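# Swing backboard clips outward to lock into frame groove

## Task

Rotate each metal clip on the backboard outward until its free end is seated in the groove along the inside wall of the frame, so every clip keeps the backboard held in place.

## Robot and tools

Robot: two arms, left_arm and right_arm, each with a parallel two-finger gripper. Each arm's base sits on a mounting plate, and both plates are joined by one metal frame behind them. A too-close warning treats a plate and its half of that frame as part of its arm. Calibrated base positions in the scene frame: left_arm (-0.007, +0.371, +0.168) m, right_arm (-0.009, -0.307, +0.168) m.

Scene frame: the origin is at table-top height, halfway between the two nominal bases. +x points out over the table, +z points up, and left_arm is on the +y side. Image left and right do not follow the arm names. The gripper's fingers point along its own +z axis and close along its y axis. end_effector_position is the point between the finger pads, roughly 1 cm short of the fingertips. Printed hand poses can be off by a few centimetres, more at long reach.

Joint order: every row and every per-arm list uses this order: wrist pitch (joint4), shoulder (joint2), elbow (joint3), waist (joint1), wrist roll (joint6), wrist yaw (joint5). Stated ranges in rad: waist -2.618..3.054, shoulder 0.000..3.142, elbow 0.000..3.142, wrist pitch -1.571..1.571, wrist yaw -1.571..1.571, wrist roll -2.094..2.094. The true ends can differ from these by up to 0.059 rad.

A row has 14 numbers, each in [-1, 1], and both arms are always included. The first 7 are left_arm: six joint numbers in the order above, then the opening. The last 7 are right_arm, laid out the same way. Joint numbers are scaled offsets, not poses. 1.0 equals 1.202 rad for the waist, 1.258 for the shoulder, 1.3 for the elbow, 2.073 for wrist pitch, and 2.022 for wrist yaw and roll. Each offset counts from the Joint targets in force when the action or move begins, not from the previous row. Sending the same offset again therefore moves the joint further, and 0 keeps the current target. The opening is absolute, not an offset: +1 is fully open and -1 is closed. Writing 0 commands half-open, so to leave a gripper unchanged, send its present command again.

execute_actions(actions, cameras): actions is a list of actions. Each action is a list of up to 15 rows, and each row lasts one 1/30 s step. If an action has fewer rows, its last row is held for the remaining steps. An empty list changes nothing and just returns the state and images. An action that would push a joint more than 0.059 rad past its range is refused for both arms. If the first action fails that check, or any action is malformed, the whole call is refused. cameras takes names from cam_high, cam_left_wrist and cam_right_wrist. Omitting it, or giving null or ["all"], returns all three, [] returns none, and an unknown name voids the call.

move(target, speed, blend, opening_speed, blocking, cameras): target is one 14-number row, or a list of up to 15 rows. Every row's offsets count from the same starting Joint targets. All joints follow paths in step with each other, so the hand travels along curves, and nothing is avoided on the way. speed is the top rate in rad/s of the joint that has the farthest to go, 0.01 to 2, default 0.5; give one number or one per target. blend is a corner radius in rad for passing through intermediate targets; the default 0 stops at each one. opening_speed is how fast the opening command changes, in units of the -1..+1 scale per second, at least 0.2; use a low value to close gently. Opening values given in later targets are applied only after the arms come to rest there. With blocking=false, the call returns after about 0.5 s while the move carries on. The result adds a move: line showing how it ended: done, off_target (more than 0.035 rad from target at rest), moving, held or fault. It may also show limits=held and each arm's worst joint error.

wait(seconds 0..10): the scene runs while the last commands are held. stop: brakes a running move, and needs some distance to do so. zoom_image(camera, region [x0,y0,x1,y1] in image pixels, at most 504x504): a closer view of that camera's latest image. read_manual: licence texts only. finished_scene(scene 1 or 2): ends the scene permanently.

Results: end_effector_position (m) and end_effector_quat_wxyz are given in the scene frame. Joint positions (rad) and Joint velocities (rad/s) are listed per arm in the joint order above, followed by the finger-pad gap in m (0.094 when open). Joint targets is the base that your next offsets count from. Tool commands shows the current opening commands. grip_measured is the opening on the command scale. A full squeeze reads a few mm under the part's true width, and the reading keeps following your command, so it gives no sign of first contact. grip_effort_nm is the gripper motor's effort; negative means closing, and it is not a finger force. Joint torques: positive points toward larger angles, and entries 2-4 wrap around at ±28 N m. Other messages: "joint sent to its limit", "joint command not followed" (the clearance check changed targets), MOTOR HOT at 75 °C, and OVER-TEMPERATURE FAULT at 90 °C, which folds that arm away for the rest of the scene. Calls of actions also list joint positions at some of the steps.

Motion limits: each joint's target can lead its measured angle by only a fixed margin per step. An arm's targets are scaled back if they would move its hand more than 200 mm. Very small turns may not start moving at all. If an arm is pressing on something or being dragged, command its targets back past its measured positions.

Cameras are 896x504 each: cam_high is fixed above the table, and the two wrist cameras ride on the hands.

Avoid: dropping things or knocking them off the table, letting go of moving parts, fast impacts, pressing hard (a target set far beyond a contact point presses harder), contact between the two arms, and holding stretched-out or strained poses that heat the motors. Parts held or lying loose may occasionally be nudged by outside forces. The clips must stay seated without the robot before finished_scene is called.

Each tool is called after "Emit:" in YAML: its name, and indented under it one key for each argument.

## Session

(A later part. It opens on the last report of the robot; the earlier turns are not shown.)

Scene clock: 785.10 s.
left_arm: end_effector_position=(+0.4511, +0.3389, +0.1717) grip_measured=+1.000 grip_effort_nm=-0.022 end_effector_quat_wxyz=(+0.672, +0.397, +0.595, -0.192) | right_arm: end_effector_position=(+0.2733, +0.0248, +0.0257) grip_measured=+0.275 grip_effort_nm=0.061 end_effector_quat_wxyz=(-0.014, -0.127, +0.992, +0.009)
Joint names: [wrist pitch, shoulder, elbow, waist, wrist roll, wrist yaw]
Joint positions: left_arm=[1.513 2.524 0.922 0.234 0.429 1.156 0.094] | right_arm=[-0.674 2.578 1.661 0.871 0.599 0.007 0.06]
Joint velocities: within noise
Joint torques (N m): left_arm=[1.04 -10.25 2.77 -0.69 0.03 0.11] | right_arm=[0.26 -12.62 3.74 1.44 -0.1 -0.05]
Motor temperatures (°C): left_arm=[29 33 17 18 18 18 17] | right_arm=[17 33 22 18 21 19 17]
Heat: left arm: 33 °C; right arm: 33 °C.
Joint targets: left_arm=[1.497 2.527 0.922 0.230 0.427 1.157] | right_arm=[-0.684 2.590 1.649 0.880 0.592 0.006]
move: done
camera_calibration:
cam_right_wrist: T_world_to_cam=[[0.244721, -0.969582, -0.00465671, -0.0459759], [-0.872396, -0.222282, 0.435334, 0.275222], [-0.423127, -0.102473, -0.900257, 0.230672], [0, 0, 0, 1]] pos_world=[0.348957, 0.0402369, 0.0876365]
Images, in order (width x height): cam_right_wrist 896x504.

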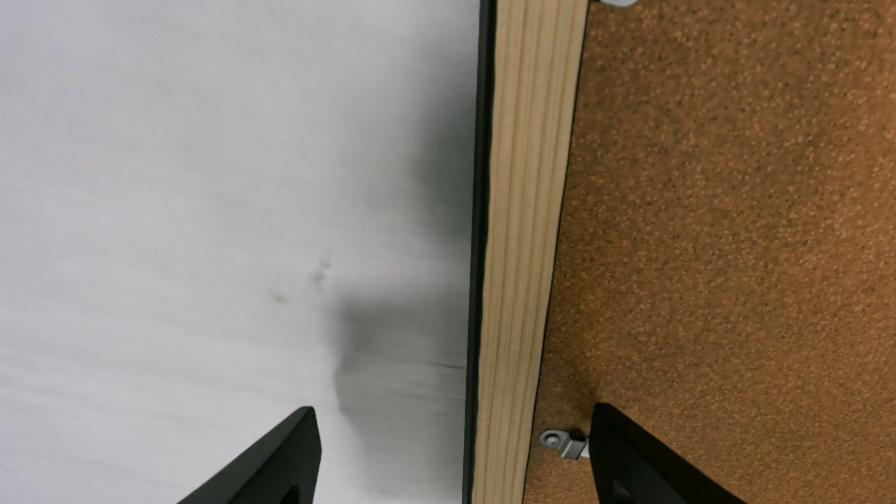

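Emit:
move:
  target: [0,0,0,0,0,0,1,-0.0092,0,0,0.007,0,0,0.277]
  speed: 0.1
  cameras: ["cam_right_wrist"]

Emit:
zoom_image:
  camera: "cam_right_wrist"
  region: [440, 300, 660, 504]

Scene clock: 790.73 s.
left_arm: end_effector_position=(+0.4511, +0.3389, +0.1717) grip_measured=+1.000 grip_effort_nm=-0.017 end_effector_quat_wxyz=(+0.672, +0.397, +0.595, -0.192) | right_arm: end_effector_position=(+0.2674, +0.0237, +0.0260) grip_measured=+0.275 grip_effort_nm=0.061 end_effector_quat_wxyz=(-0.021, -0.132, +0.991, +0.002)
Joint names: [wrist pitch, shoulder, elbow, waist, wrist roll, wrist yaw]
Joint positions: left_arm=[1.513 2.524 0.922 0.234 0.429 1.156 0.094] | right_arm=[-0.693 2.578 1.661 0.88 0.599 0.007 0.06]
Joint velocities: within noise
Joint torques (N m): left_arm=[1.06 -10.3 2.69 -0.75 -0.02 0.09] | right_arm=[0.22 -12.55 3.74 1.4 -0.11 -0.06]
Motor temperatures (°C): left_arm=[29 33 17 18 18 18 17] | right_arm=[17 33 22 18 21 19 17]
Heat: left arm: 33 °C; right arm: 33 °C.
Joint targets: left_arm=[1.497 2.527 0.922 0.230 0.427 1.157] | right_arm=[-0.703 2.590 1.649 0.888 0.592 0.006]
move: done
camera_calibration:
cam_right_wrist: T_world_to_cam=[[0.253934, -0.967202, 0.00608713, -0.0483935], [-0.864893, -0.224247, 0.44908, 0.26735], [-0.432986, -0.119301, -0.893471, 0.231111], [0, 0, 0, 1]] pos_world=[0.343586, 0.0407179, 0.0867243]
Images, in order (width x height): cam_right_wrist 896x504.

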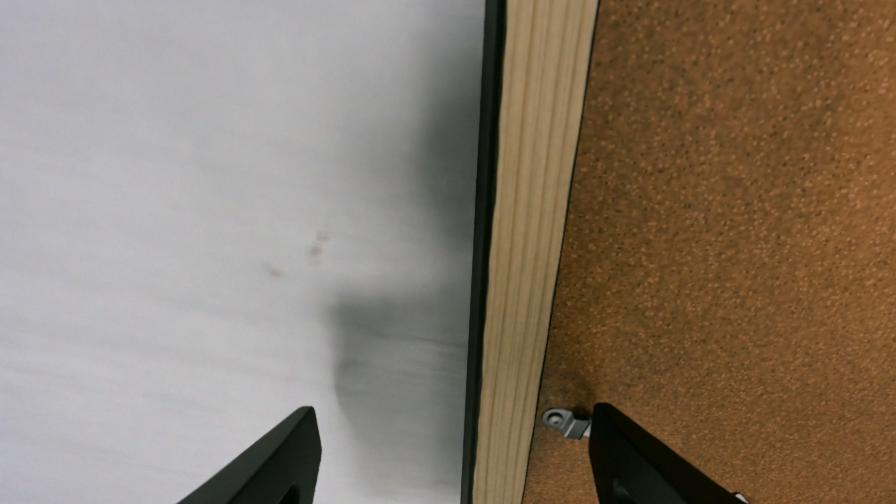

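Scaled by 2.291.

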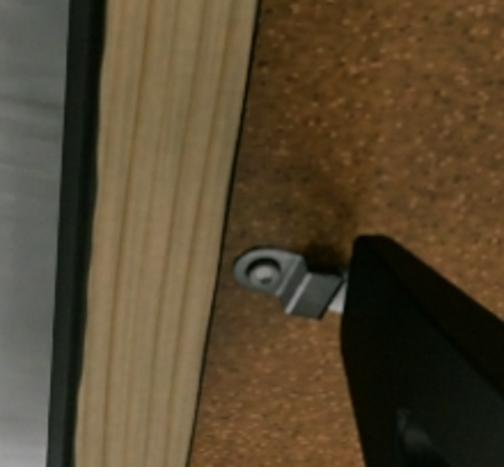

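Emit:
execute_actions:
  actions:
    - [[0,0,0,0,0,0,1,0,0,0,0,0,0,0.277]]
  cameras: ["cam_right_wrist"]

Emit:
zoom_image:
  camera: "cam_right_wrist"
  region: [280, 180, 600, 420]

Scene clock: 828.10 s.
left_arm: end_effector_position=(+0.4511, +0.3389, +0.1717) grip_measured=+1.000 grip_effort_nm=-0.027 end_effector_quat_wxyz=(+0.672, +0.397, +0.595, -0.192) | right_arm: end_effector_position=(+0.2672, +0.0235, +0.0260) grip_measured=+0.275 grip_effort_nm=0.056 end_effector_quat_wxyz=(-0.022, -0.132, +0.991, +0.002)
Joint names: [wrist pitch, shoulder, elbow, waist, wrist roll, wrist yaw]
Joint positions: left_arm=[1.513 2.524 0.922 0.234 0.429 1.156 0.094] | right_arm=[-0.694 2.578 1.661 0.88 0.599 0.007 0.06]
Joint velocities: within noise
Joint torques (N m): left_arm=[1.09 -10.33 2.7 -0.7 0 0.12] | right_arm=[0.22 -12.56 3.67 1.39 -0.1 -0.05]
Motor temperatures (°C): left_arm=[29 33 17 18 18 18 17] | right_arm=[17 33 22 18 21 19 17]
Heat: left arm: 33 °C; right arm: 33 °C.
Joint targets: left_arm=[1.497 2.527 0.922 0.230 0.427 1.157] | right_arm=[-0.703 2.590 1.649 0.888 0.592 0.006]
Step readings (joint positions of left_arm | right_arm):
0: [1.513 2.524 0.922 0.234 0.429 1.156] | [-0.694 2.578 1.661 0.880 0.599 0.007]
1: [1.513 2.524 0.922 0.234 0.429 1.156] | [-0.694 2.578 1.661 0.880 0.599 0.007]
2: [1.513 2.524 0.922 0.234 0.429 1.156] | [-0.694 2.578 1.661 0.880 0.599 0.007]
4: [1.513 2.524 0.922 0.234 0.429 1.156] | [-0.694 2.578 1.661 0.880 0.599 0.007]
8: [1.513 2.524 0.922 0.234 0.429 1.156] | [-0.694 2.578 1.661 0.880 0.599 0.007]
15: [1.513 2.524 0.922 0.234 0.429 1.156] | [-0.694 2.578 1.661 0.880 0.599 0.007]
camera_calibration:
cam_right_wrist: T_world_to_cam=[[0.25435, -0.967089, 0.00672229, -0.0486862], [-0.864463, -0.224231, 0.449915, 0.267001], [-0.4336, -0.120247, -0.893046, 0.231188], [0, 0, 0, 1]] pos_world=[0.343439, 0.0405857, 0.0866616]
Images, in order (width x height): cam_right_wrist 896x504.

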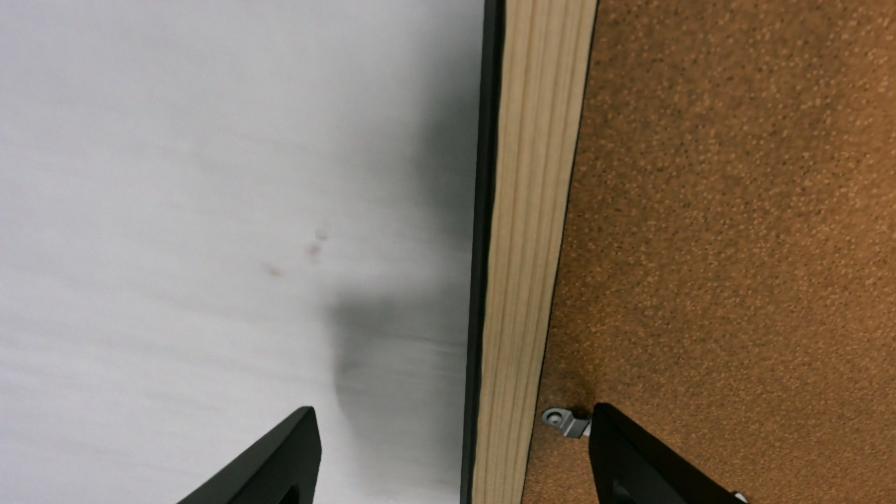

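Scaled by 1.575.

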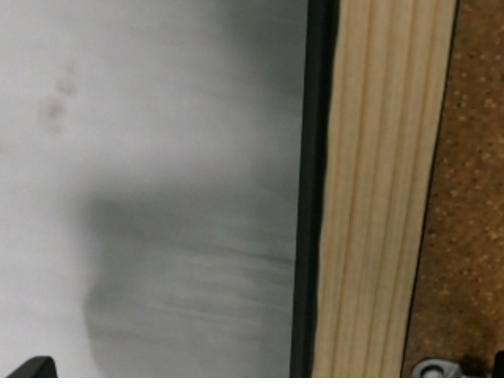

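Emit:
move:
  target: [0,0,0,0,0,0,1,-0.0127,0,0,0.0087,0.005,0,0.277]
  speed: 0.05
  cameras: ["cam_right_wrist"]

Emit:
zoom_image:
  camera: "cam_right_wrist"
  region: [480, 350, 700, 504]

Scene clock: 836.20 s.
left_arm: end_effector_position=(+0.4511, +0.3389, +0.1717) grip_measured=+1.000 grip_effort_nm=-0.032 end_effector_quat_wxyz=(+0.672, +0.397, +0.595, -0.192) | right_arm: end_effector_position=(+0.2598, +0.0215, +0.0264) grip_measured=+0.275 grip_effort_nm=0.061 end_effector_quat_wxyz=(-0.031, -0.137, +0.990, -0.007)
Joint names: [wrist pitch, shoulder, elbow, waist, wrist roll, wrist yaw]
Joint positions: left_arm=[1.513 2.524 0.922 0.234 0.429 1.156 0.094] | right_arm=[-0.719 2.578 1.661 0.89 0.599 0.007 0.06]
Joint velocities: within noise
Joint torques (N m): left_arm=[1.03 -10.19 2.93 -0.69 0.03 0.1] | right_arm=[0.15 -12.48 3.66 1.44 -0.01 -0.05]
Motor temperatures (°C): left_arm=[29 33 17 18 18 18 17] | right_arm=[17 33 22 18 21 19 17]
Heat: left arm: 33 °C; right arm: 33 °C.
Joint targets: left_arm=[1.497 2.527 0.922 0.230 0.427 1.157] | right_arm=[-0.729 2.590 1.649 0.899 0.602 0.006]
move: done
camera_calibration:
cam_right_wrist: T_world_to_cam=[[0.265444, -0.9639, 0.0208956, -0.052014], [-0.854626, -0.225209, 0.467863, 0.256977], [-0.446267, -0.142049, -0.883554, 0.231656], [0, 0, 0, 1]] pos_world=[0.336807, 0.0406439, 0.0855371]
Images, in order (width x height): cam_right_wrist 896x504.

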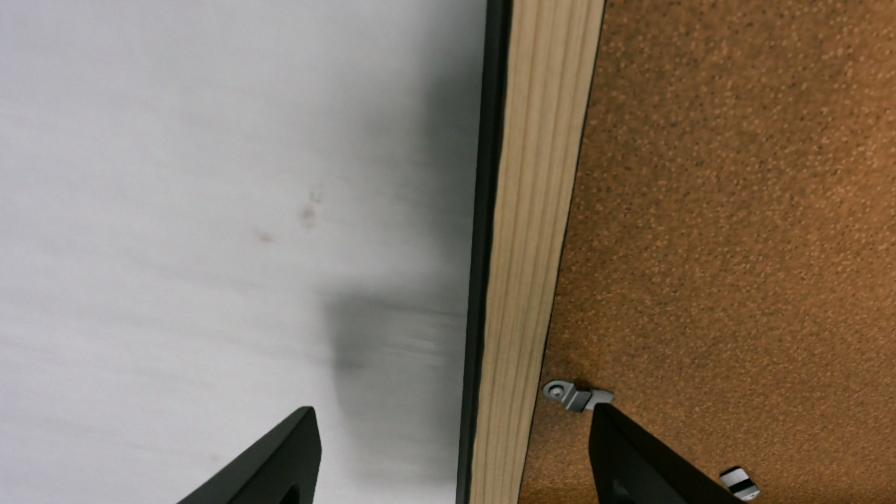

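Scaled by 2.291.

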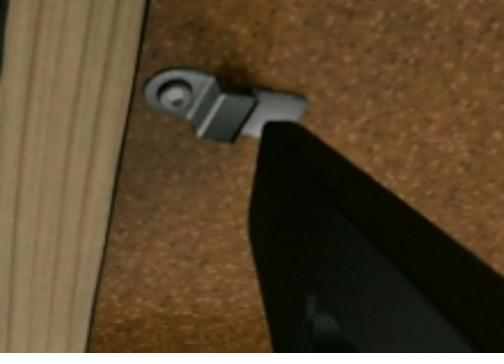

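Emit:
move:
  target:
    - [0,0,0,0,0,0,1,0,-0.056,0,0,0,0,0.277]
    - [0,0,0,0,0,0,1,0.035,-0.056,0,-0.03,-0.01,0,0.277]
    - [0,0,0,0,0,0,1,0.0155,-0.056,0,-0.011,-0.005,0,0.277]
    - [0,0,0,0,0,0,1,0.0155,0.0036,0,-0.011,-0.005,0,0.277]
  speed: [0.2,0.2,0.1,0.07]
  cameras: ["cam_right_wrist"]

Emit:
zoom_image:
  camera: "cam_right_wrist"
  region: [480, 350, 700, 504]

Scene clock: 849.97 s.
left_arm: end_effector_position=(+0.4511, +0.3389, +0.1717) grip_measured=+1.000 grip_effort_nm=-0.037 end_effector_quat_wxyz=(+0.672, +0.397, +0.595, -0.192) | right_arm: end_effector_position=(+0.2681, +0.0232, +0.0247) grip_measured=+0.275 grip_effort_nm=0.061 end_effector_quat_wxyz=(-0.021, -0.134, +0.991, +0.003)
Joint names: [wrist pitch, shoulder, elbow, waist, wrist roll, wrist yaw]
Joint positions: left_arm=[1.513 2.524 0.922 0.234 0.429 1.156 0.094] | right_arm=[-0.689 2.581 1.661 0.877 0.592 0.006 0.06]
Joint velocities: within noise
Joint torques (N m): left_arm=[1.06 -10.37 2.71 -0.61 -0.01 0.11] | right_arm=[0.24 -12.41 3.74 1.33 -0.04 -0.04]
Motor temperatures (°C): left_arm=[29 33 17 18 18 18 17] | right_arm=[17 34 22 18 21 19 17]
Heat: left arm: 33 °C; right arm: 34 °C.
Joint targets: left_arm=[1.497 2.527 0.922 0.230 0.427 1.157] | right_arm=[-0.697 2.594 1.649 0.885 0.592 0.006]
move: done
camera_calibration:
cam_right_wrist: T_world_to_cam=[[0.257962, -0.96614, 0.00531671, -0.0501523], [-0.863896, -0.228192, 0.449012, 0.268249], [-0.432596, -0.120421, -0.89351, 0.230092], [0, 0, 0, 1]] pos_world=[0.344214, 0.040466, 0.085409]
Images, in order (width x height): cam_right_wrist 896x504.

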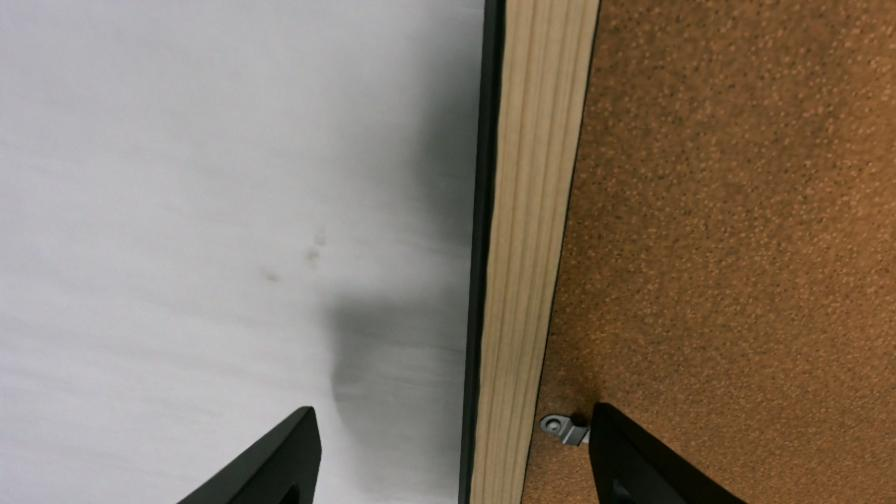

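Scaled by 2.291.

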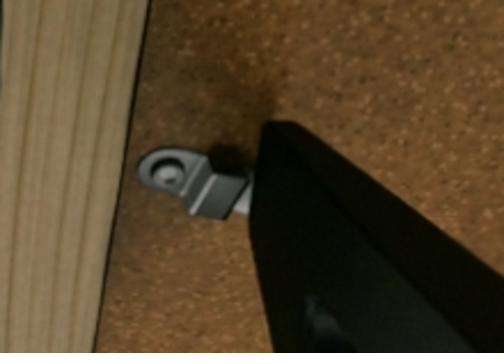

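Emit:
move:
  target:
    - [0,0,0,0,0,0,1,0,-0.05,0,0,0,0,0.277]
    - [0,0,0,0,0,0,1,0,0.0018,0,0,0,0,0.277]
    - [0,0,0,0,0,0,1,-0.0127,0.0025,0,0.0087,0.005,0,0.277]
  speed: [0.2,0.07,0.04]
  cameras: ["cam_right_wrist"]

Emit:
zoom_image:
  camera: "cam_right_wrist"
  region: [480, 350, 700, 504]

Scene clock: 858.90 s.
left_arm: end_effector_position=(+0.4511, +0.3389, +0.1717) grip_measured=+1.000 grip_effort_nm=-0.027 end_effector_quat_wxyz=(+0.672, +0.397, +0.595, -0.192) | right_arm: end_effector_position=(+0.2615, +0.0216, +0.0258) grip_measured=+0.275 grip_effort_nm=0.061 end_effector_quat_wxyz=(-0.029, -0.137, +0.990, -0.005)
Joint names: [wrist pitch, shoulder, elbow, waist, wrist roll, wrist yaw]
Joint positions: left_arm=[1.513 2.524 0.922 0.234 0.429 1.156 0.094] | right_arm=[-0.713 2.579 1.661 0.887 0.596 0.006 0.06]
Joint velocities: within noise
Joint torques (N m): left_arm=[1.06 -10.32 2.84 -0.83 -0.01 0.11] | right_arm=[0.2 -11.93 3.74 1.46 0.03 -0.04]
Motor temperatures (°C): left_arm=[29 33 17 18 18 18 17] | right_arm=[17 34 22 18 21 19 17]
Heat: left arm: 33 °C; right arm: 34 °C.
Joint targets: left_arm=[1.497 2.527 0.922 0.230 0.427 1.157] | right_arm=[-0.723 2.598 1.649 0.896 0.602 0.006]
move: done
camera_calibration:
cam_right_wrist: T_world_to_cam=[[0.265203, -0.964027, 0.0178411, -0.0522125], [-0.855833, -0.226836, 0.46486, 0.259104], [-0.444091, -0.138551, -0.885204, 0.231279], [0, 0, 0, 1]] pos_world=[0.338306, 0.0404839, 0.0852135]
Images, in order (width x height): cam_right_wrist 896x504.

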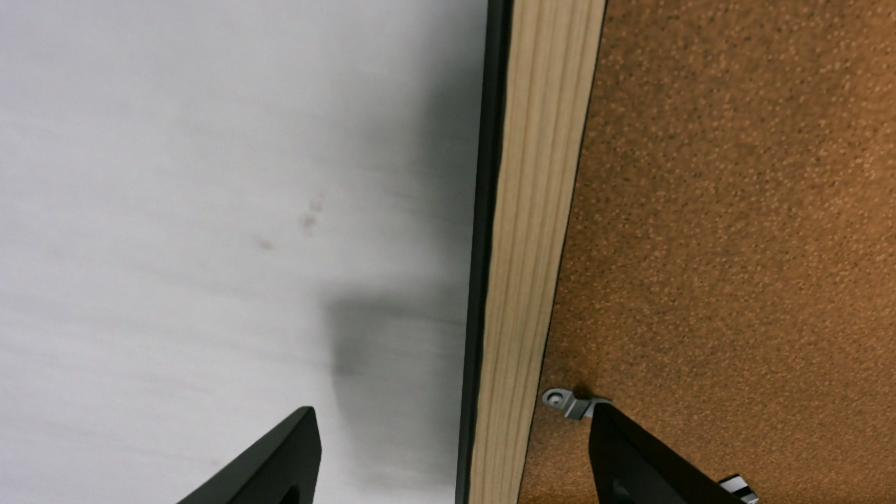

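Scaled by 2.291.

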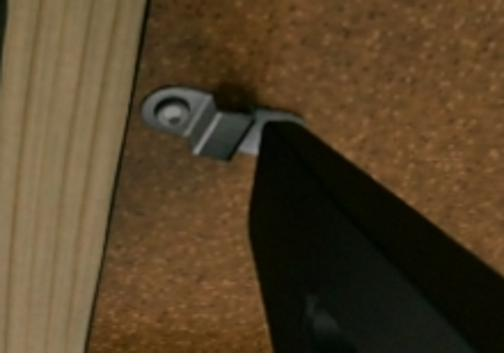

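Emit:
move:
  target:
    - [0,0,0,0,0,0,1,0,-0.0779,0,0,0,0,0.277]
    - [0,0,0,0,0,0,1,0.0497,-0.0779,0.039,-0.055,0.0188,0,0.277]
    - [0,0,0,0,0,0,1,0.0333,-0.0779,0.0015,-0.0291,-0.0027,0,0.277]
    - [0,0,0,0,0,0,1,0.0333,-0.0056,0.0015,-0.0291,-0.0027,0,0.277]
  speed: [0.2,0.2,0.1,0.07]
  cameras: ["cam_right_wrist"]

Emit:
zoom_image:
  camera: "cam_right_wrist"
  region: [480, 350, 700, 504]

Scene clock: 893.93 s.
left_arm: end_effector_position=(+0.4511, +0.3389, +0.1717) grip_measured=+1.000 grip_effort_nm=-0.027 end_effector_quat_wxyz=(+0.672, +0.397, +0.595, -0.192) | right_arm: end_effector_position=(+0.2837, +0.0260, +0.0267) grip_measured=+0.275 grip_effort_nm=0.061 end_effector_quat_wxyz=(-0.003, -0.117, +0.993, +0.019)
Joint names: [wrist pitch, shoulder, elbow, waist, wrist roll, wrist yaw]
Joint positions: left_arm=[1.513 2.524 0.922 0.234 0.429 1.156 0.094] | right_arm=[-0.647 2.576 1.662 0.855 0.604 0.006 0.06]
Joint velocities: within noise
Joint torques (N m): left_arm=[1.05 -10.3 2.84 -0.76 0 0.06] | right_arm=[0.31 -12.36 3.9 1.14 -0.11 -0.04]
Motor temperatures (°C): left_arm=[29 34 17 18 18 18 17] | right_arm=[17 35 22 18 21 19 17]
Heat: left arm: 34 °C; right arm: 35 °C.
Joint targets: left_arm=[1.497 2.527 0.922 0.230 0.427 1.157] | right_arm=[-0.654 2.590 1.651 0.861 0.597 0.006]
move: done
camera_calibration:
cam_right_wrist: T_world_to_cam=[[0.223451, -0.974457, -0.0224433, -0.0406687], [-0.885274, -0.212528, 0.413668, 0.288095], [-0.407872, -0.072566, -0.910151, 0.231193], [0, 0, 0, 1]] pos_world=[0.358427, 0.038375, 0.0903325]
Images, in order (width x height): cam_right_wrist 896x504.

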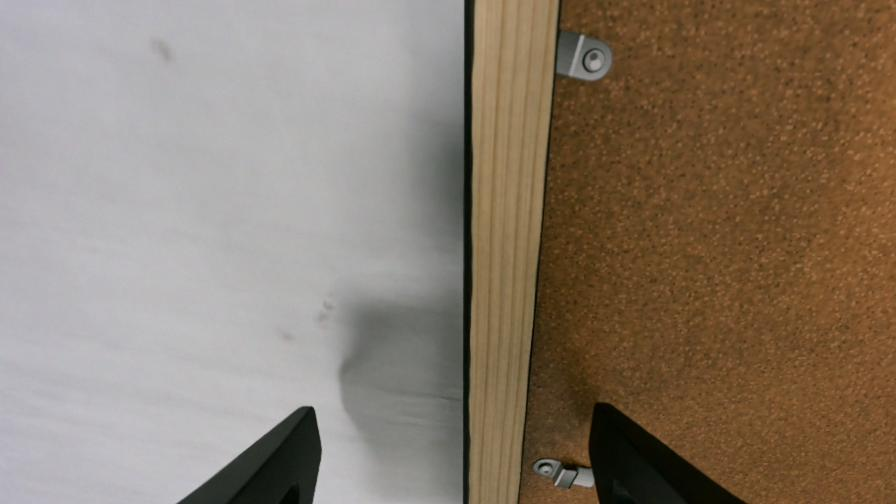

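Scaled by 2.291.

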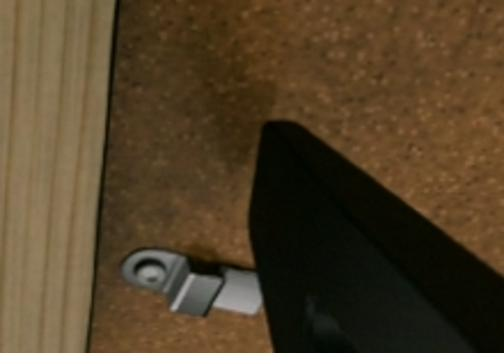

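Emit:
move:
  target:
    - [0,0,0,0,0,0,1,0,0.0058,0,0,0,0,0.277]
    - [0,0,0,0,0,0,1,-0.0094,0.0063,0,0.0071,0.004,0,0.277]
  speed: [0.07,0.04]
  cameras: ["cam_right_wrist"]

Emit:
zoom_image:
  camera: "cam_right_wrist"
  region: [480, 350, 700, 504]

Scene clock: 910.33 s.
left_arm: end_effector_position=(+0.4511, +0.3389, +0.1717) grip_measured=+1.000 grip_effort_nm=-0.032 end_effector_quat_wxyz=(+0.672, +0.397, +0.595, -0.192) | right_arm: end_effector_position=(+0.2778, +0.0233, +0.0240) grip_measured=+0.275 grip_effort_nm=0.071 end_effector_quat_wxyz=(-0.012, -0.120, +0.993, +0.011)
Joint names: [wrist pitch, shoulder, elbow, waist, wrist roll, wrist yaw]
Joint positions: left_arm=[1.513 2.524 0.922 0.234 0.429 1.156 0.094] | right_arm=[-0.664 2.582 1.662 0.86 0.604 0.006 0.06]
Joint velocities: within noise
Joint torques (N m): left_arm=[1.01 -10.14 2.81 -0.61 -0.03 0.08] | right_arm=[0.26 -12.25 3.77 1.37 -0.03 -0.02]
Motor temperatures (°C): left_arm=[29 34 17 18 18 18 17] | right_arm=[17 33 22 18 21 19 17]
Heat: left arm: 34 °C; right arm: 33 °C.
Joint targets: left_arm=[1.497 2.527 0.922 0.230 0.427 1.157] | right_arm=[-0.674 2.598 1.651 0.869 0.605 0.006]
move: done
camera_calibration:
cam_right_wrist: T_world_to_cam=[[0.229669, -0.973228, -0.00894316, -0.0441137], [-0.877292, -0.210991, 0.431092, 0.280703], [-0.421438, -0.0911628, -0.902263, 0.230164], [0, 0, 0, 1]] pos_world=[0.35339, 0.0372756, 0.0862647]
Images, in order (width x height): cam_right_wrist 896x504.

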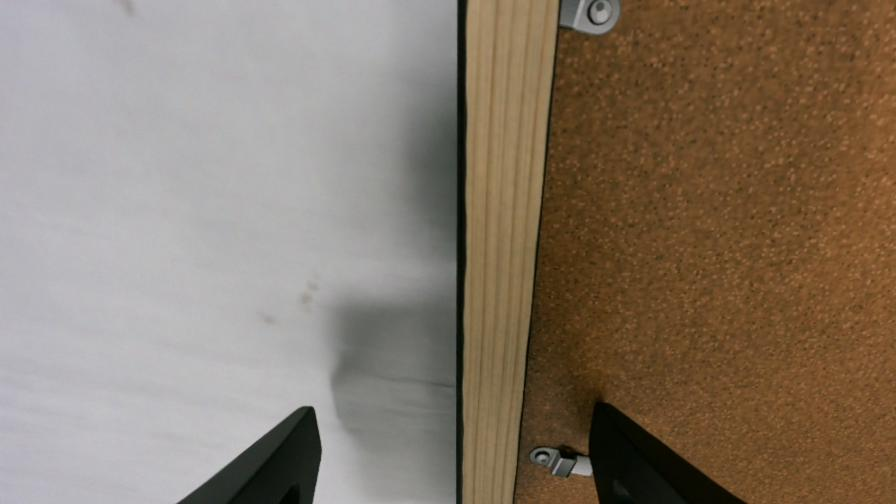

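Scaled by 2.291.

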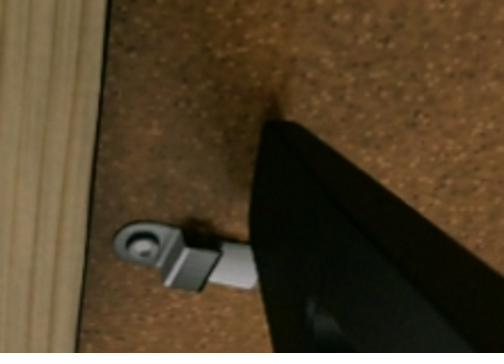

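Emit:
move:
  target: [0,0,0,0,0,0,1,-0.0094,0.0003,0,0.0065,0.004,0,0.277]
  speed: 0.04
  cameras: ["cam_right_wrist"]

Emit:
zoom_image:
  camera: "cam_right_wrist"
  region: [480, 350, 700, 504]

Scene clock: 914.43 s.
left_arm: end_effector_position=(+0.4511, +0.3389, +0.1717) grip_measured=+1.000 grip_effort_nm=-0.032 end_effector_quat_wxyz=(+0.672, +0.397, +0.595, -0.192) | right_arm: end_effector_position=(+0.2720, +0.0220, +0.0242) grip_measured=+0.275 grip_effort_nm=0.061 end_effector_quat_wxyz=(-0.019, -0.122, +0.992, +0.005)
Joint names: [wrist pitch, shoulder, elbow, waist, wrist roll, wrist yaw]
Joint positions: left_arm=[1.513 2.524 0.922 0.234 0.429 1.156 0.094] | right_arm=[-0.683 2.582 1.662 0.869 0.607 0.006 0.06]
Joint velocities: within noise
Joint torques (N m): left_arm=[1.05 -10.39 2.81 -0.64 0.03 0.1] | right_arm=[0.24 -12.15 3.75 1.4 0.02 -0.03]
Motor temperatures (°C): left_arm=[29 34 17 18 18 18 17] | right_arm=[17 32 22 18 21 19 17]
Heat: left arm: 34 °C; right arm: 32 °C.
Joint targets: left_arm=[1.497 2.527 0.922 0.230 0.427 1.157] | right_arm=[-0.693 2.599 1.651 0.877 0.613 0.006]
move: done
camera_calibration:
cam_right_wrist: T_world_to_cam=[[0.235179, -0.97195, 0.00222104, -0.0458702], [-0.870556, -0.209628, 0.445184, 0.273042], [-0.432231, -0.106631, -0.895436, 0.23089], [0, 0, 0, 1]] pos_world=[0.348283, 0.0372737, 0.0852954]
Images, in order (width x height): cam_right_wrist 896x504.

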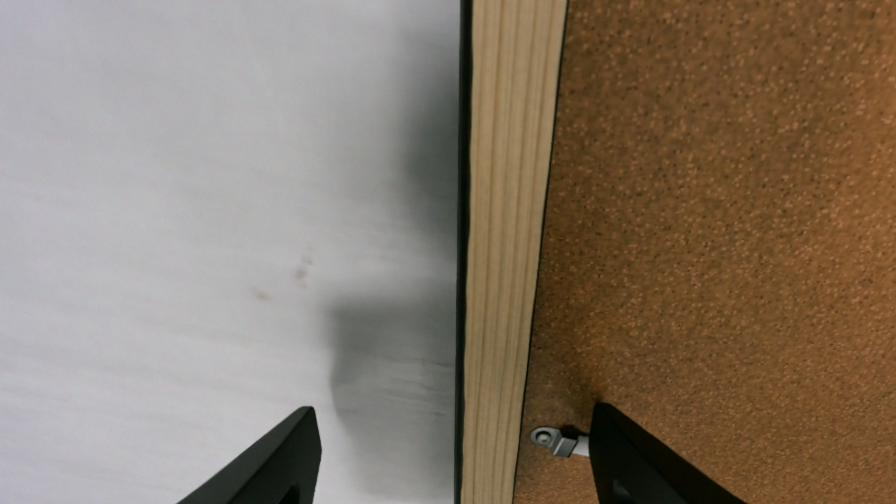

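Scaled by 2.291.

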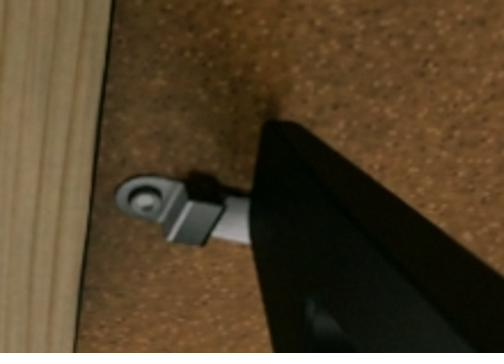

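Emit:
move:
  target: [0,0,0,0,0,0,1,-0.0063,0.0003,0,0.0044,0.003,0,0.277]
  speed: 0.04
  cameras: ["cam_right_wrist"]

Emit:
zoom_image:
  camera: "cam_right_wrist"
  region: [480, 350, 700, 504]

Scene clock: 927.70 s.
left_arm: end_effector_position=(+0.4511, +0.3389, +0.1717) grip_measured=+1.000 grip_effort_nm=-0.037 end_effector_quat_wxyz=(+0.672, +0.397, +0.595, -0.192) | right_arm: end_effector_position=(+0.2683, +0.0210, +0.0244) grip_measured=+0.275 grip_effort_nm=0.066 end_effector_quat_wxyz=(-0.024, -0.123, +0.992, +0.000)
Joint names: [wrist pitch, shoulder, elbow, waist, wrist roll, wrist yaw]
Joint positions: left_arm=[1.513 2.524 0.922 0.234 0.429 1.156 0.094] | right_arm=[-0.696 2.582 1.662 0.873 0.612 0.006 0.06]
Joint velocities: within noise
Joint torques (N m): left_arm=[1.03 -10.33 2.74 -0.66 -0.02 0.09] | right_arm=[0.21 -12.08 3.77 1.47 0.03 -0.04]
Motor temperatures (°C): left_arm=[29 34 17 18 18 18 17] | right_arm=[17 31 22 18 21 19 17]
Heat: left arm: 34 °C; right arm: 31 °C.
Joint targets: left_arm=[1.497 2.527 0.922 0.230 0.427 1.157] | right_arm=[-0.706 2.599 1.651 0.882 0.619 0.006]
move: done
camera_calibration:
cam_right_wrist: T_world_to_cam=[[0.236088, -0.971682, 0.00983878, -0.0464357], [-0.866618, -0.205959, 0.454483, 0.268146], [-0.439586, -0.115825, -0.890701, 0.231382], [0, 0, 0, 1]] pos_world=[0.345055, 0.0369061, 0.0846814]
Images, in order (width x height): cam_right_wrist 896x504.

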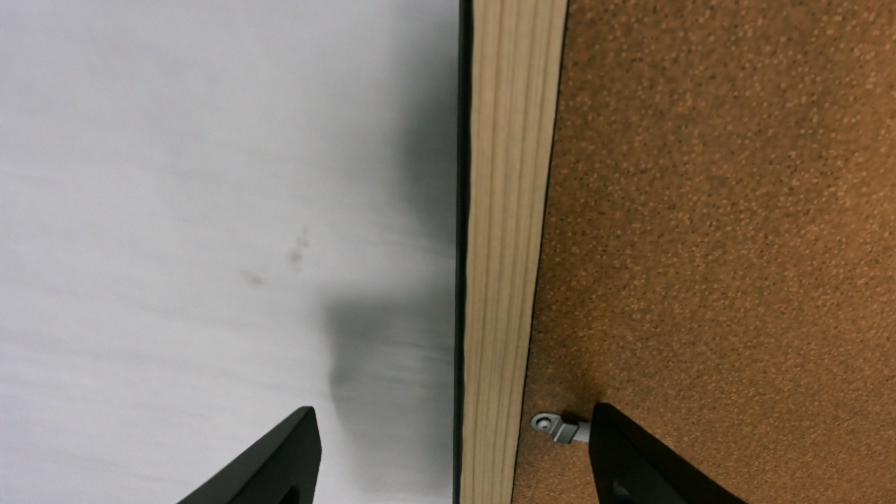

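Scaled by 2.291.

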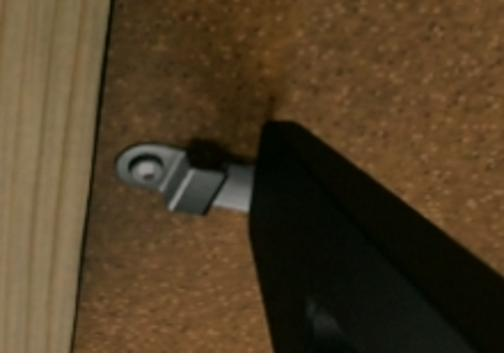

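Emit:
move:
  target:
    - [0,0,0,0,0,0,1,0,-0.06,0,0,0,0,0.277]
    - [0,0,0,0,0,0,1,0.032,-0.06,0,-0.03,0.002,0,0.277]
    - [0,0,0,0,0,0,1,0.016,-0.06,0,-0.0068,-0.003,0,0.277]
    - [0,0,0,0,0,0,1,0.016,0,0,-0.0068,-0.003,0,0.277]
  speed: [0.2,0.2,0.1,0.07]
  cameras: ["cam_right_wrist"]

Emit:
move:
  target: [0,0,0,0,0,0,1,0,0.004,0,0,0,0,0.277]
  speed: 0.04
  cameras: []

Emit:
move:
  target: [0,0,0,0,0,0,1,0,0.004,0,0,0,0,0.277]
  speed: 0.04
  cameras: ["cam_right_wrist"]

Emit:
zoom_image:
  camera: "cam_right_wrist"
  region: [480, 350, 700, 504]

Scene clock: 952.13 s.
left_arm: end_effector_position=(+0.4511, +0.3389, +0.1717) grip_measured=+1.000 grip_effort_nm=-0.022 end_effector_quat_wxyz=(+0.672, +0.397, +0.595, -0.192) | right_arm: end_effector_position=(+0.2748, +0.0243, +0.0229) grip_measured=+0.275 grip_effort_nm=0.066 end_effector_quat_wxyz=(-0.014, -0.118, +0.993, +0.010)
Joint names: [wrist pitch, shoulder, elbow, waist, wrist roll, wrist yaw]
Joint positions: left_arm=[1.513 2.524 0.922 0.234 0.429 1.156 0.094] | right_arm=[-0.665 2.585 1.662 0.867 0.615 0.006 0.06]
Joint velocities: within noise
Joint torques (N m): left_arm=[1.03 -10.41 2.77 -0.83 0.02 0.08] | right_arm=[0.28 -12.4 3.84 1.31 -0.06 -0.04]
Motor temperatures (°C): left_arm=[29 34 17 18 18 18 17] | right_arm=[17 31 22 18 21 19 17]
Heat: left arm: 34 °C; right arm: 31 °C.
Joint targets: left_arm=[1.497 2.527 0.922 0.230 0.427 1.157] | right_arm=[-0.673 2.599 1.651 0.874 0.613 0.006]
move: done
camera_calibration:
cam_right_wrist: T_world_to_cam=[[0.225734, -0.97417, -0.00613634, -0.0414207], [-0.876831, -0.205916, 0.434473, 0.278515], [-0.424514, -0.0926948, -0.900664, 0.228815], [0, 0, 0, 1]] pos_world=[0.350695, 0.0382098, 0.0848237]
Images, in order (width x height): cam_right_wrist 896x504.

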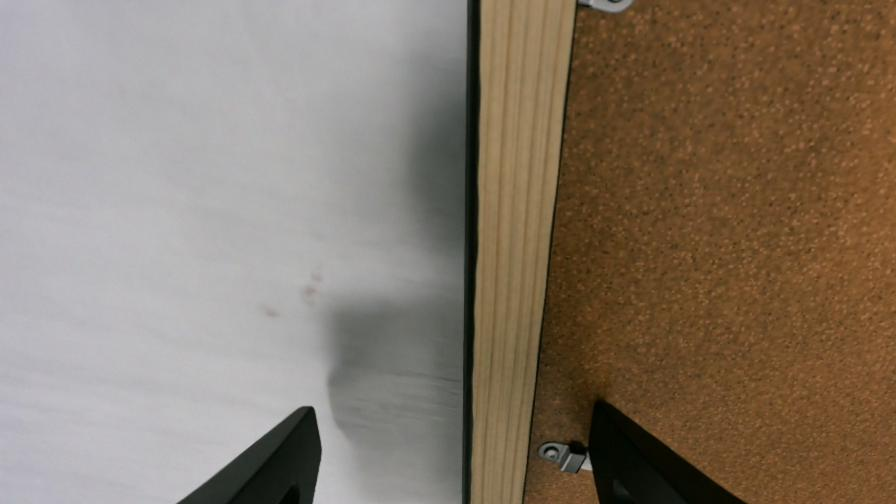

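Scene clock: 952.83 s.
left_arm: end_effector_position=(+0.4511, +0.3389, +0.1717) grip_measured=+1.000 grip_effort_nm=-0.032 end_effector_quat_wxyz=(+0.672, +0.397, +0.595, -0.192) | right_arm: end_effector_position=(+0.2748, +0.0243, +0.0229) grip_measured=+0.275 grip_effort_nm=0.066 end_effector_quat_wxyz=(-0.014, -0.118, +0.993, +0.010)
Joint names: [wrist pitch, shoulder, elbow, waist, wrist roll, wrist yaw]
Joint positions: left_arm=[1.513 2.524 0.922 0.234 0.429 1.156 0.094] | right_arm=[-0.665 2.585 1.662 0.867 0.615 0.006 0.06]
Joint velocities: within noise
Joint torques (N m): left_arm=[1.04 -10.43 2.8 -0.66 0 0.11] | right_arm=[0.28 -12 3.79 1.26 -0.06 -0.03]
Motor temperatures (°C): left_arm=[29 34 17 18 18 18 17] | right_arm=[17 32 22 18 21 19 17]
Heat: left arm: 34 °C; right arm: 32 °C.
Joint targets: left_arm=[1.497 2.527 0.922 0.230 0.427 1.157] | right_arm=[-0.673 2.604 1.651 0.874 0.613 0.006]
move: done
No camera images: "cameras" was empty.

Scene clock: 953.53 s.
left_arm: end_effector_position=(+0.4511, +0.3389, +0.1717) grip_measured=+1.000 grip_effort_nm=-0.027 end_effector_quat_wxyz=(+0.672, +0.397, +0.595, -0.192) | right_arm: end_effector_position=(+0.2747, +0.0242, +0.0225) grip_measured=+0.275 grip_effort_nm=0.066 end_effector_quat_wxyz=(-0.014, -0.118, +0.993, +0.009)
Joint names: [wrist pitch, shoulder, elbow, waist, wrist roll, wrist yaw]
Joint positions: left_arm=[1.513 2.524 0.922 0.234 0.429 1.156 0.094] | right_arm=[-0.665 2.586 1.662 0.867 0.615 0.006 0.06]
Joint velocities: within noise
Joint torques (N m): left_arm=[1.06 -10.07 2.74 -0.68 0.01 0.09] | right_arm=[0.27 -11.6 3.84 1.29 -0.07 -0.04]
Motor temperatures (°C): left_arm=[29 34 17 18 18 18 17] | right_arm=[17 32 22 18 21 19 17]
Heat: left arm: 34 °C; right arm: 32 °C.
Joint targets: left_arm=[1.497 2.527 0.922 0.230 0.427 1.157] | right_arm=[-0.673 2.609 1.651 0.874 0.613 0.006]
move: done
camera_calibration:
cam_right_wrist: T_world_to_cam=[[0.22576, -0.974166, -0.00569176, -0.0415474], [-0.876606, -0.205692, 0.435032, 0.278419], [-0.424964, -0.0932233, -0.900397, 0.228584], [0, 0, 0, 1]] pos_world=[0.350584, 0.038104, 0.0844591]
Images, in order (width x height): cam_right_wrist 896x504.

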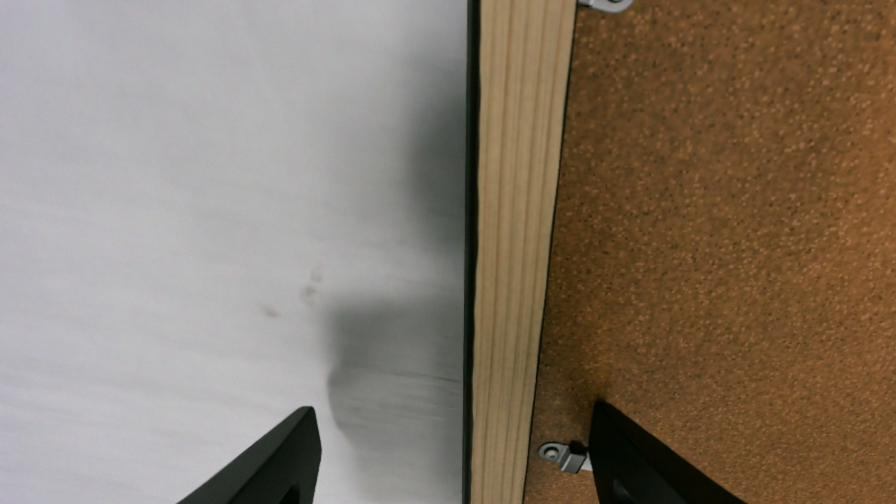

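Scaled by 2.291.

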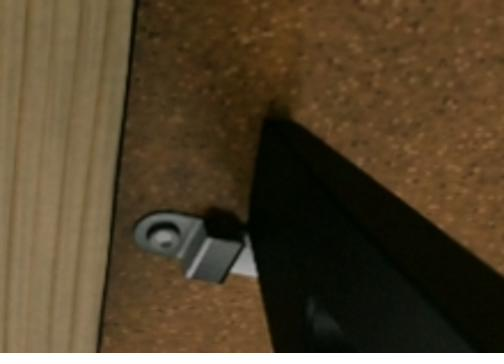

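Emit:
move:
  target:
    - [0,0,0,0,0,0,1,0,-0.03,0,0,0,0,0.277]
    - [0,0,0,0,0,0,1,0,-0.0085,0,0,0,0,0.277]
    - [0,0,0,0,0,0,1,-0.0063,-0.0079,0,0.0044,0.003,0,0.277]
  speed: [0.1,0.04,0.04]
  cameras: ["cam_right_wrist"]

Emit:
zoom_image:
  camera: "cam_right_wrist"
  region: [480, 350, 700, 504]

Emit:
move:
  target: [0,0,0,0,0,0,1,-0.0063,0.0006,0,0.0044,0.003,0,0.277]
  speed: 0.04
  cameras: ["cam_right_wrist"]

Emit:
zoom_image:
  camera: "cam_right_wrist"
  region: [480, 350, 700, 504]

Scene clock: 963.03 s.
left_arm: end_effector_position=(+0.4511, +0.3389, +0.1717) grip_measured=+1.000 grip_effort_nm=-0.027 end_effector_quat_wxyz=(+0.672, +0.397, +0.595, -0.192) | right_arm: end_effector_position=(+0.2723, +0.0232, +0.0226) grip_measured=+0.275 grip_effort_nm=0.061 end_effector_quat_wxyz=(-0.018, -0.119, +0.993, +0.006)
Joint names: [wrist pitch, shoulder, elbow, waist, wrist roll, wrist yaw]
Joint positions: left_arm=[1.513 2.524 0.922 0.234 0.429 1.156 0.094] | right_arm=[-0.675 2.586 1.662 0.87 0.615 0.006 0.06]
Joint velocities: within noise
Joint torques (N m): left_arm=[1.05 -10.25 2.84 -0.68 0.02 0.1] | right_arm=[0.21 -12.49 3.77 1.5 0.01 -0.04]
Motor temperatures (°C): left_arm=[29 34 17 18 18 18 17] | right_arm=[17 33 22 18 21 19 17]
Heat: left arm: 34 °C; right arm: 33 °C.
Joint targets: left_arm=[1.497 2.527 0.922 0.230 0.427 1.157] | right_arm=[-0.686 2.599 1.651 0.879 0.619 0.006]
move: done
camera_calibration:
cam_right_wrist: T_world_to_cam=[[0.2287, -0.973497, -0.000174857, -0.0429343], [-0.873268, -0.205233, 0.441908, 0.274968], [-0.430232, -0.100912, -0.89706, 0.229064], [0, 0, 0, 1]] pos_world=[0.34849, 0.0377513, 0.0839656]
Images, in order (width x height): cam_right_wrist 896x504.

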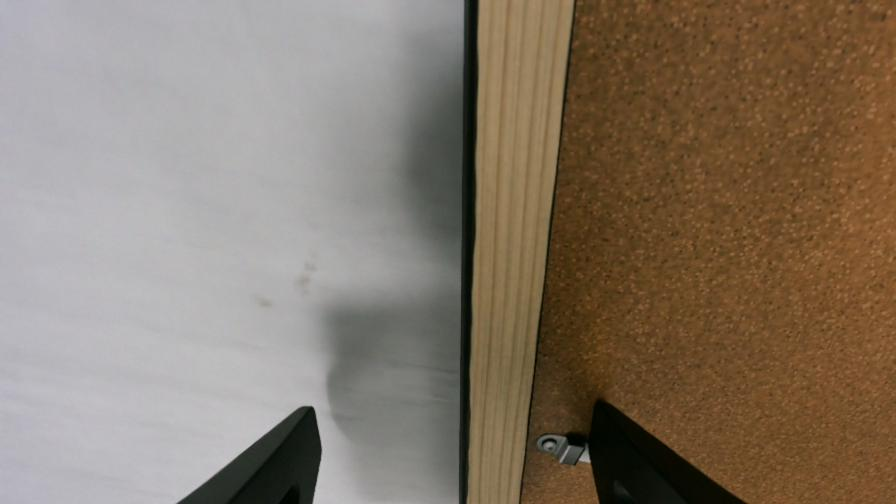

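Scaled by 2.291.

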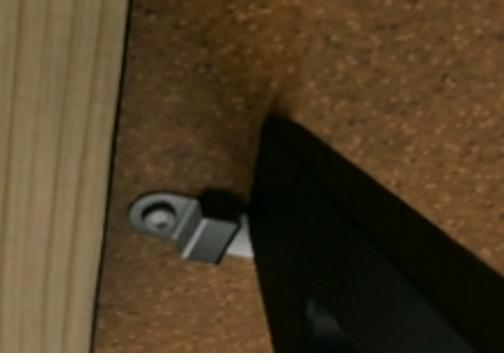

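Scene clock: 963.83 s.
left_arm: end_effector_position=(+0.4511, +0.3389, +0.1717) grip_measured=+1.000 grip_effort_nm=-0.027 end_effector_quat_wxyz=(+0.672, +0.397, +0.595, -0.192) | right_arm: end_effector_position=(+0.2678, +0.0223, +0.0228) grip_measured=+0.275 grip_effort_nm=0.061 end_effector_quat_wxyz=(-0.023, -0.121, +0.992, +0.001)
Joint names: [wrist pitch, shoulder, elbow, waist, wrist roll, wrist yaw]
Joint positions: left_arm=[1.513 2.524 0.922 0.234 0.429 1.156 0.094] | right_arm=[-0.689 2.586 1.662 0.876 0.618 0.006 0.06]
Joint velocities: within noise
Joint torques (N m): left_arm=[1.03 -10.29 2.78 -0.8 0.02 0.12] | right_arm=[0.21 -12.37 3.73 1.43 0.04 -0.05]
Motor temperatures (°C): left_arm=[29 34 17 18 18 18 17] | right_arm=[17 33 22 18 21 19 17]
Heat: left arm: 34 °C; right arm: 33 °C.
Joint targets: left_arm=[1.497 2.527 0.922 0.230 0.427 1.157] | right_arm=[-0.699 2.600 1.651 0.885 0.625 0.006]
move: done
camera_calibration:
cam_right_wrist: T_world_to_cam=[[0.232621, -0.972532, 0.00830961, -0.0440483], [-0.8683, -0.203826, 0.452228, 0.269197], [-0.438113, -0.112413, -0.891864, 0.229481], [0, 0, 0, 1]] pos_world=[0.344529, 0.0378277, 0.0832928]
Images, in order (width x height): cam_right_wrist 896x504.

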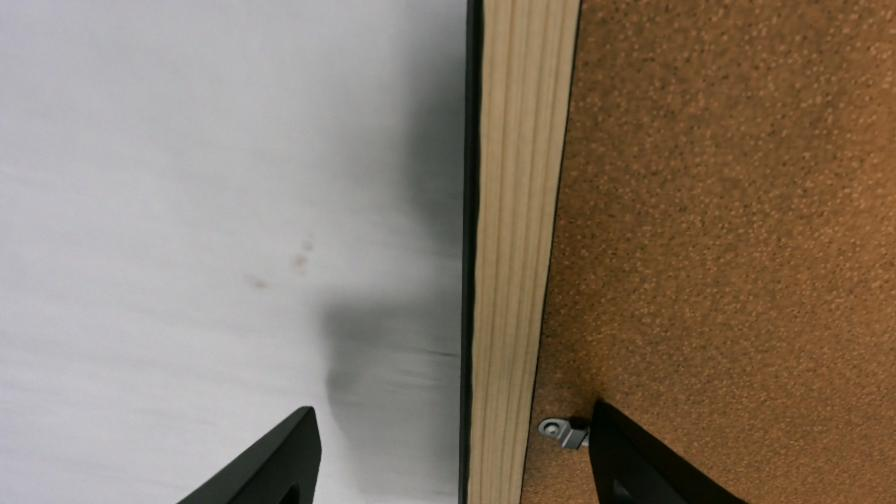

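Scaled by 2.291.

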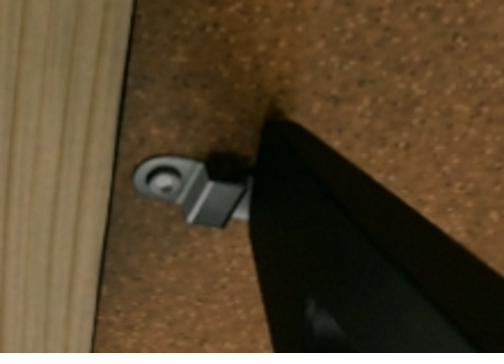

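Emit:
move:
  target:
    - [0,0,0,0,0,0,1,0,-0.065,0,0,0,0,0.277]
    - [0,0,0,0,0,0,1,0.036,-0.065,0.045,-0.04,0.008,0,0.277]
    - [0,0,0,0,0,0,1,0.0198,-0.065,0.0077,-0.0141,-0.0109,0,0.277]
    - [0,0,0,0,0,0,1,0.0198,-0.0016,0.0077,-0.0141,-0.0109,0,0.277]
  speed: [0.2,0.2,0.1,0.07]
  cameras: ["cam_right_wrist"]

Emit:
zoom_image:
  camera: "cam_right_wrist"
  region: [480, 350, 700, 504]

Scene clock: 991.63 s.
left_arm: end_effector_position=(+0.4511, +0.3389, +0.1717) grip_measured=+1.000 grip_effort_nm=-0.032 end_effector_quat_wxyz=(+0.672, +0.397, +0.595, -0.192) | right_arm: end_effector_position=(+0.2818, +0.0286, +0.0252) grip_measured=+0.275 grip_effort_nm=0.061 end_effector_quat_wxyz=(-0.005, -0.117, +0.993, +0.018)
Joint names: [wrist pitch, shoulder, elbow, waist, wrist roll, wrist yaw]
Joint positions: left_arm=[1.513 2.524 0.922 0.234 0.429 1.156 0.094] | right_arm=[-0.651 2.584 1.671 0.862 0.61 0.005 0.06]
Joint velocities: within noise
Joint torques (N m): left_arm=[1.03 -10.33 2.88 -0.62 0.03 0.11] | right_arm=[0.32 -12.51 3.85 1.17 -0.11 -0.03]
Motor temperatures (°C): left_arm=[29 34 17 18 18 18 17] | right_arm=[17 35 22 18 21 19 17]
Heat: left arm: 34 °C; right arm: 35 °C.
Joint targets: left_arm=[1.497 2.527 0.922 0.230 0.427 1.157] | right_arm=[-0.658 2.598 1.661 0.868 0.603 0.006]
move: done
camera_calibration:
cam_right_wrist: T_world_to_cam=[[0.223894, -0.974386, -0.0210682, -0.0379216], [-0.884203, -0.212169, 0.416136, 0.287171], [-0.409947, -0.0745417, -0.909058, 0.229807], [0, 0, 0, 1]] pos_world=[0.356616, 0.0411086, 0.0886064]
Images, in order (width x height): cam_right_wrist 896x504.

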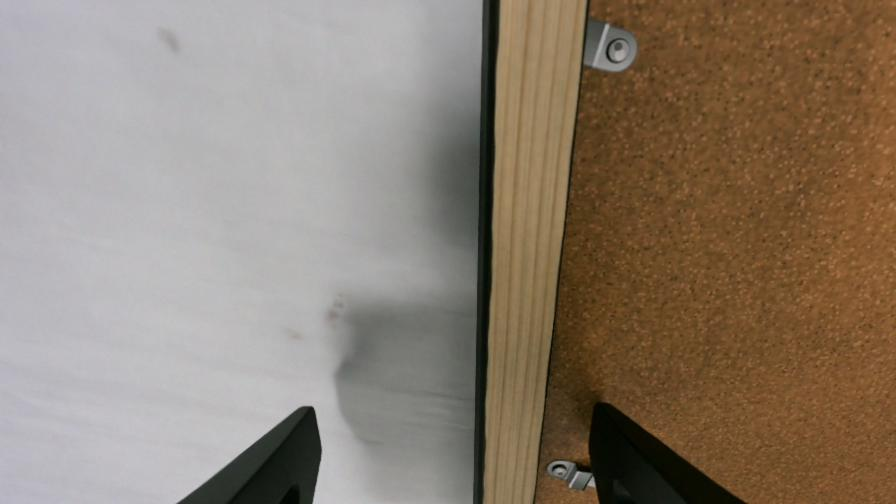

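Scaled by 2.291.

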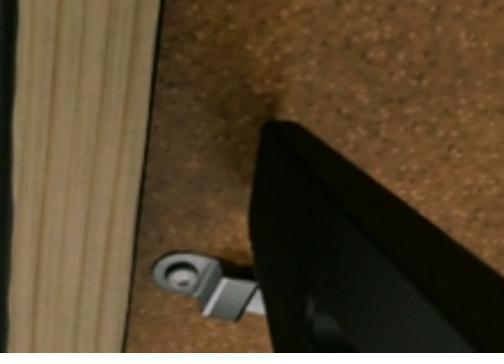

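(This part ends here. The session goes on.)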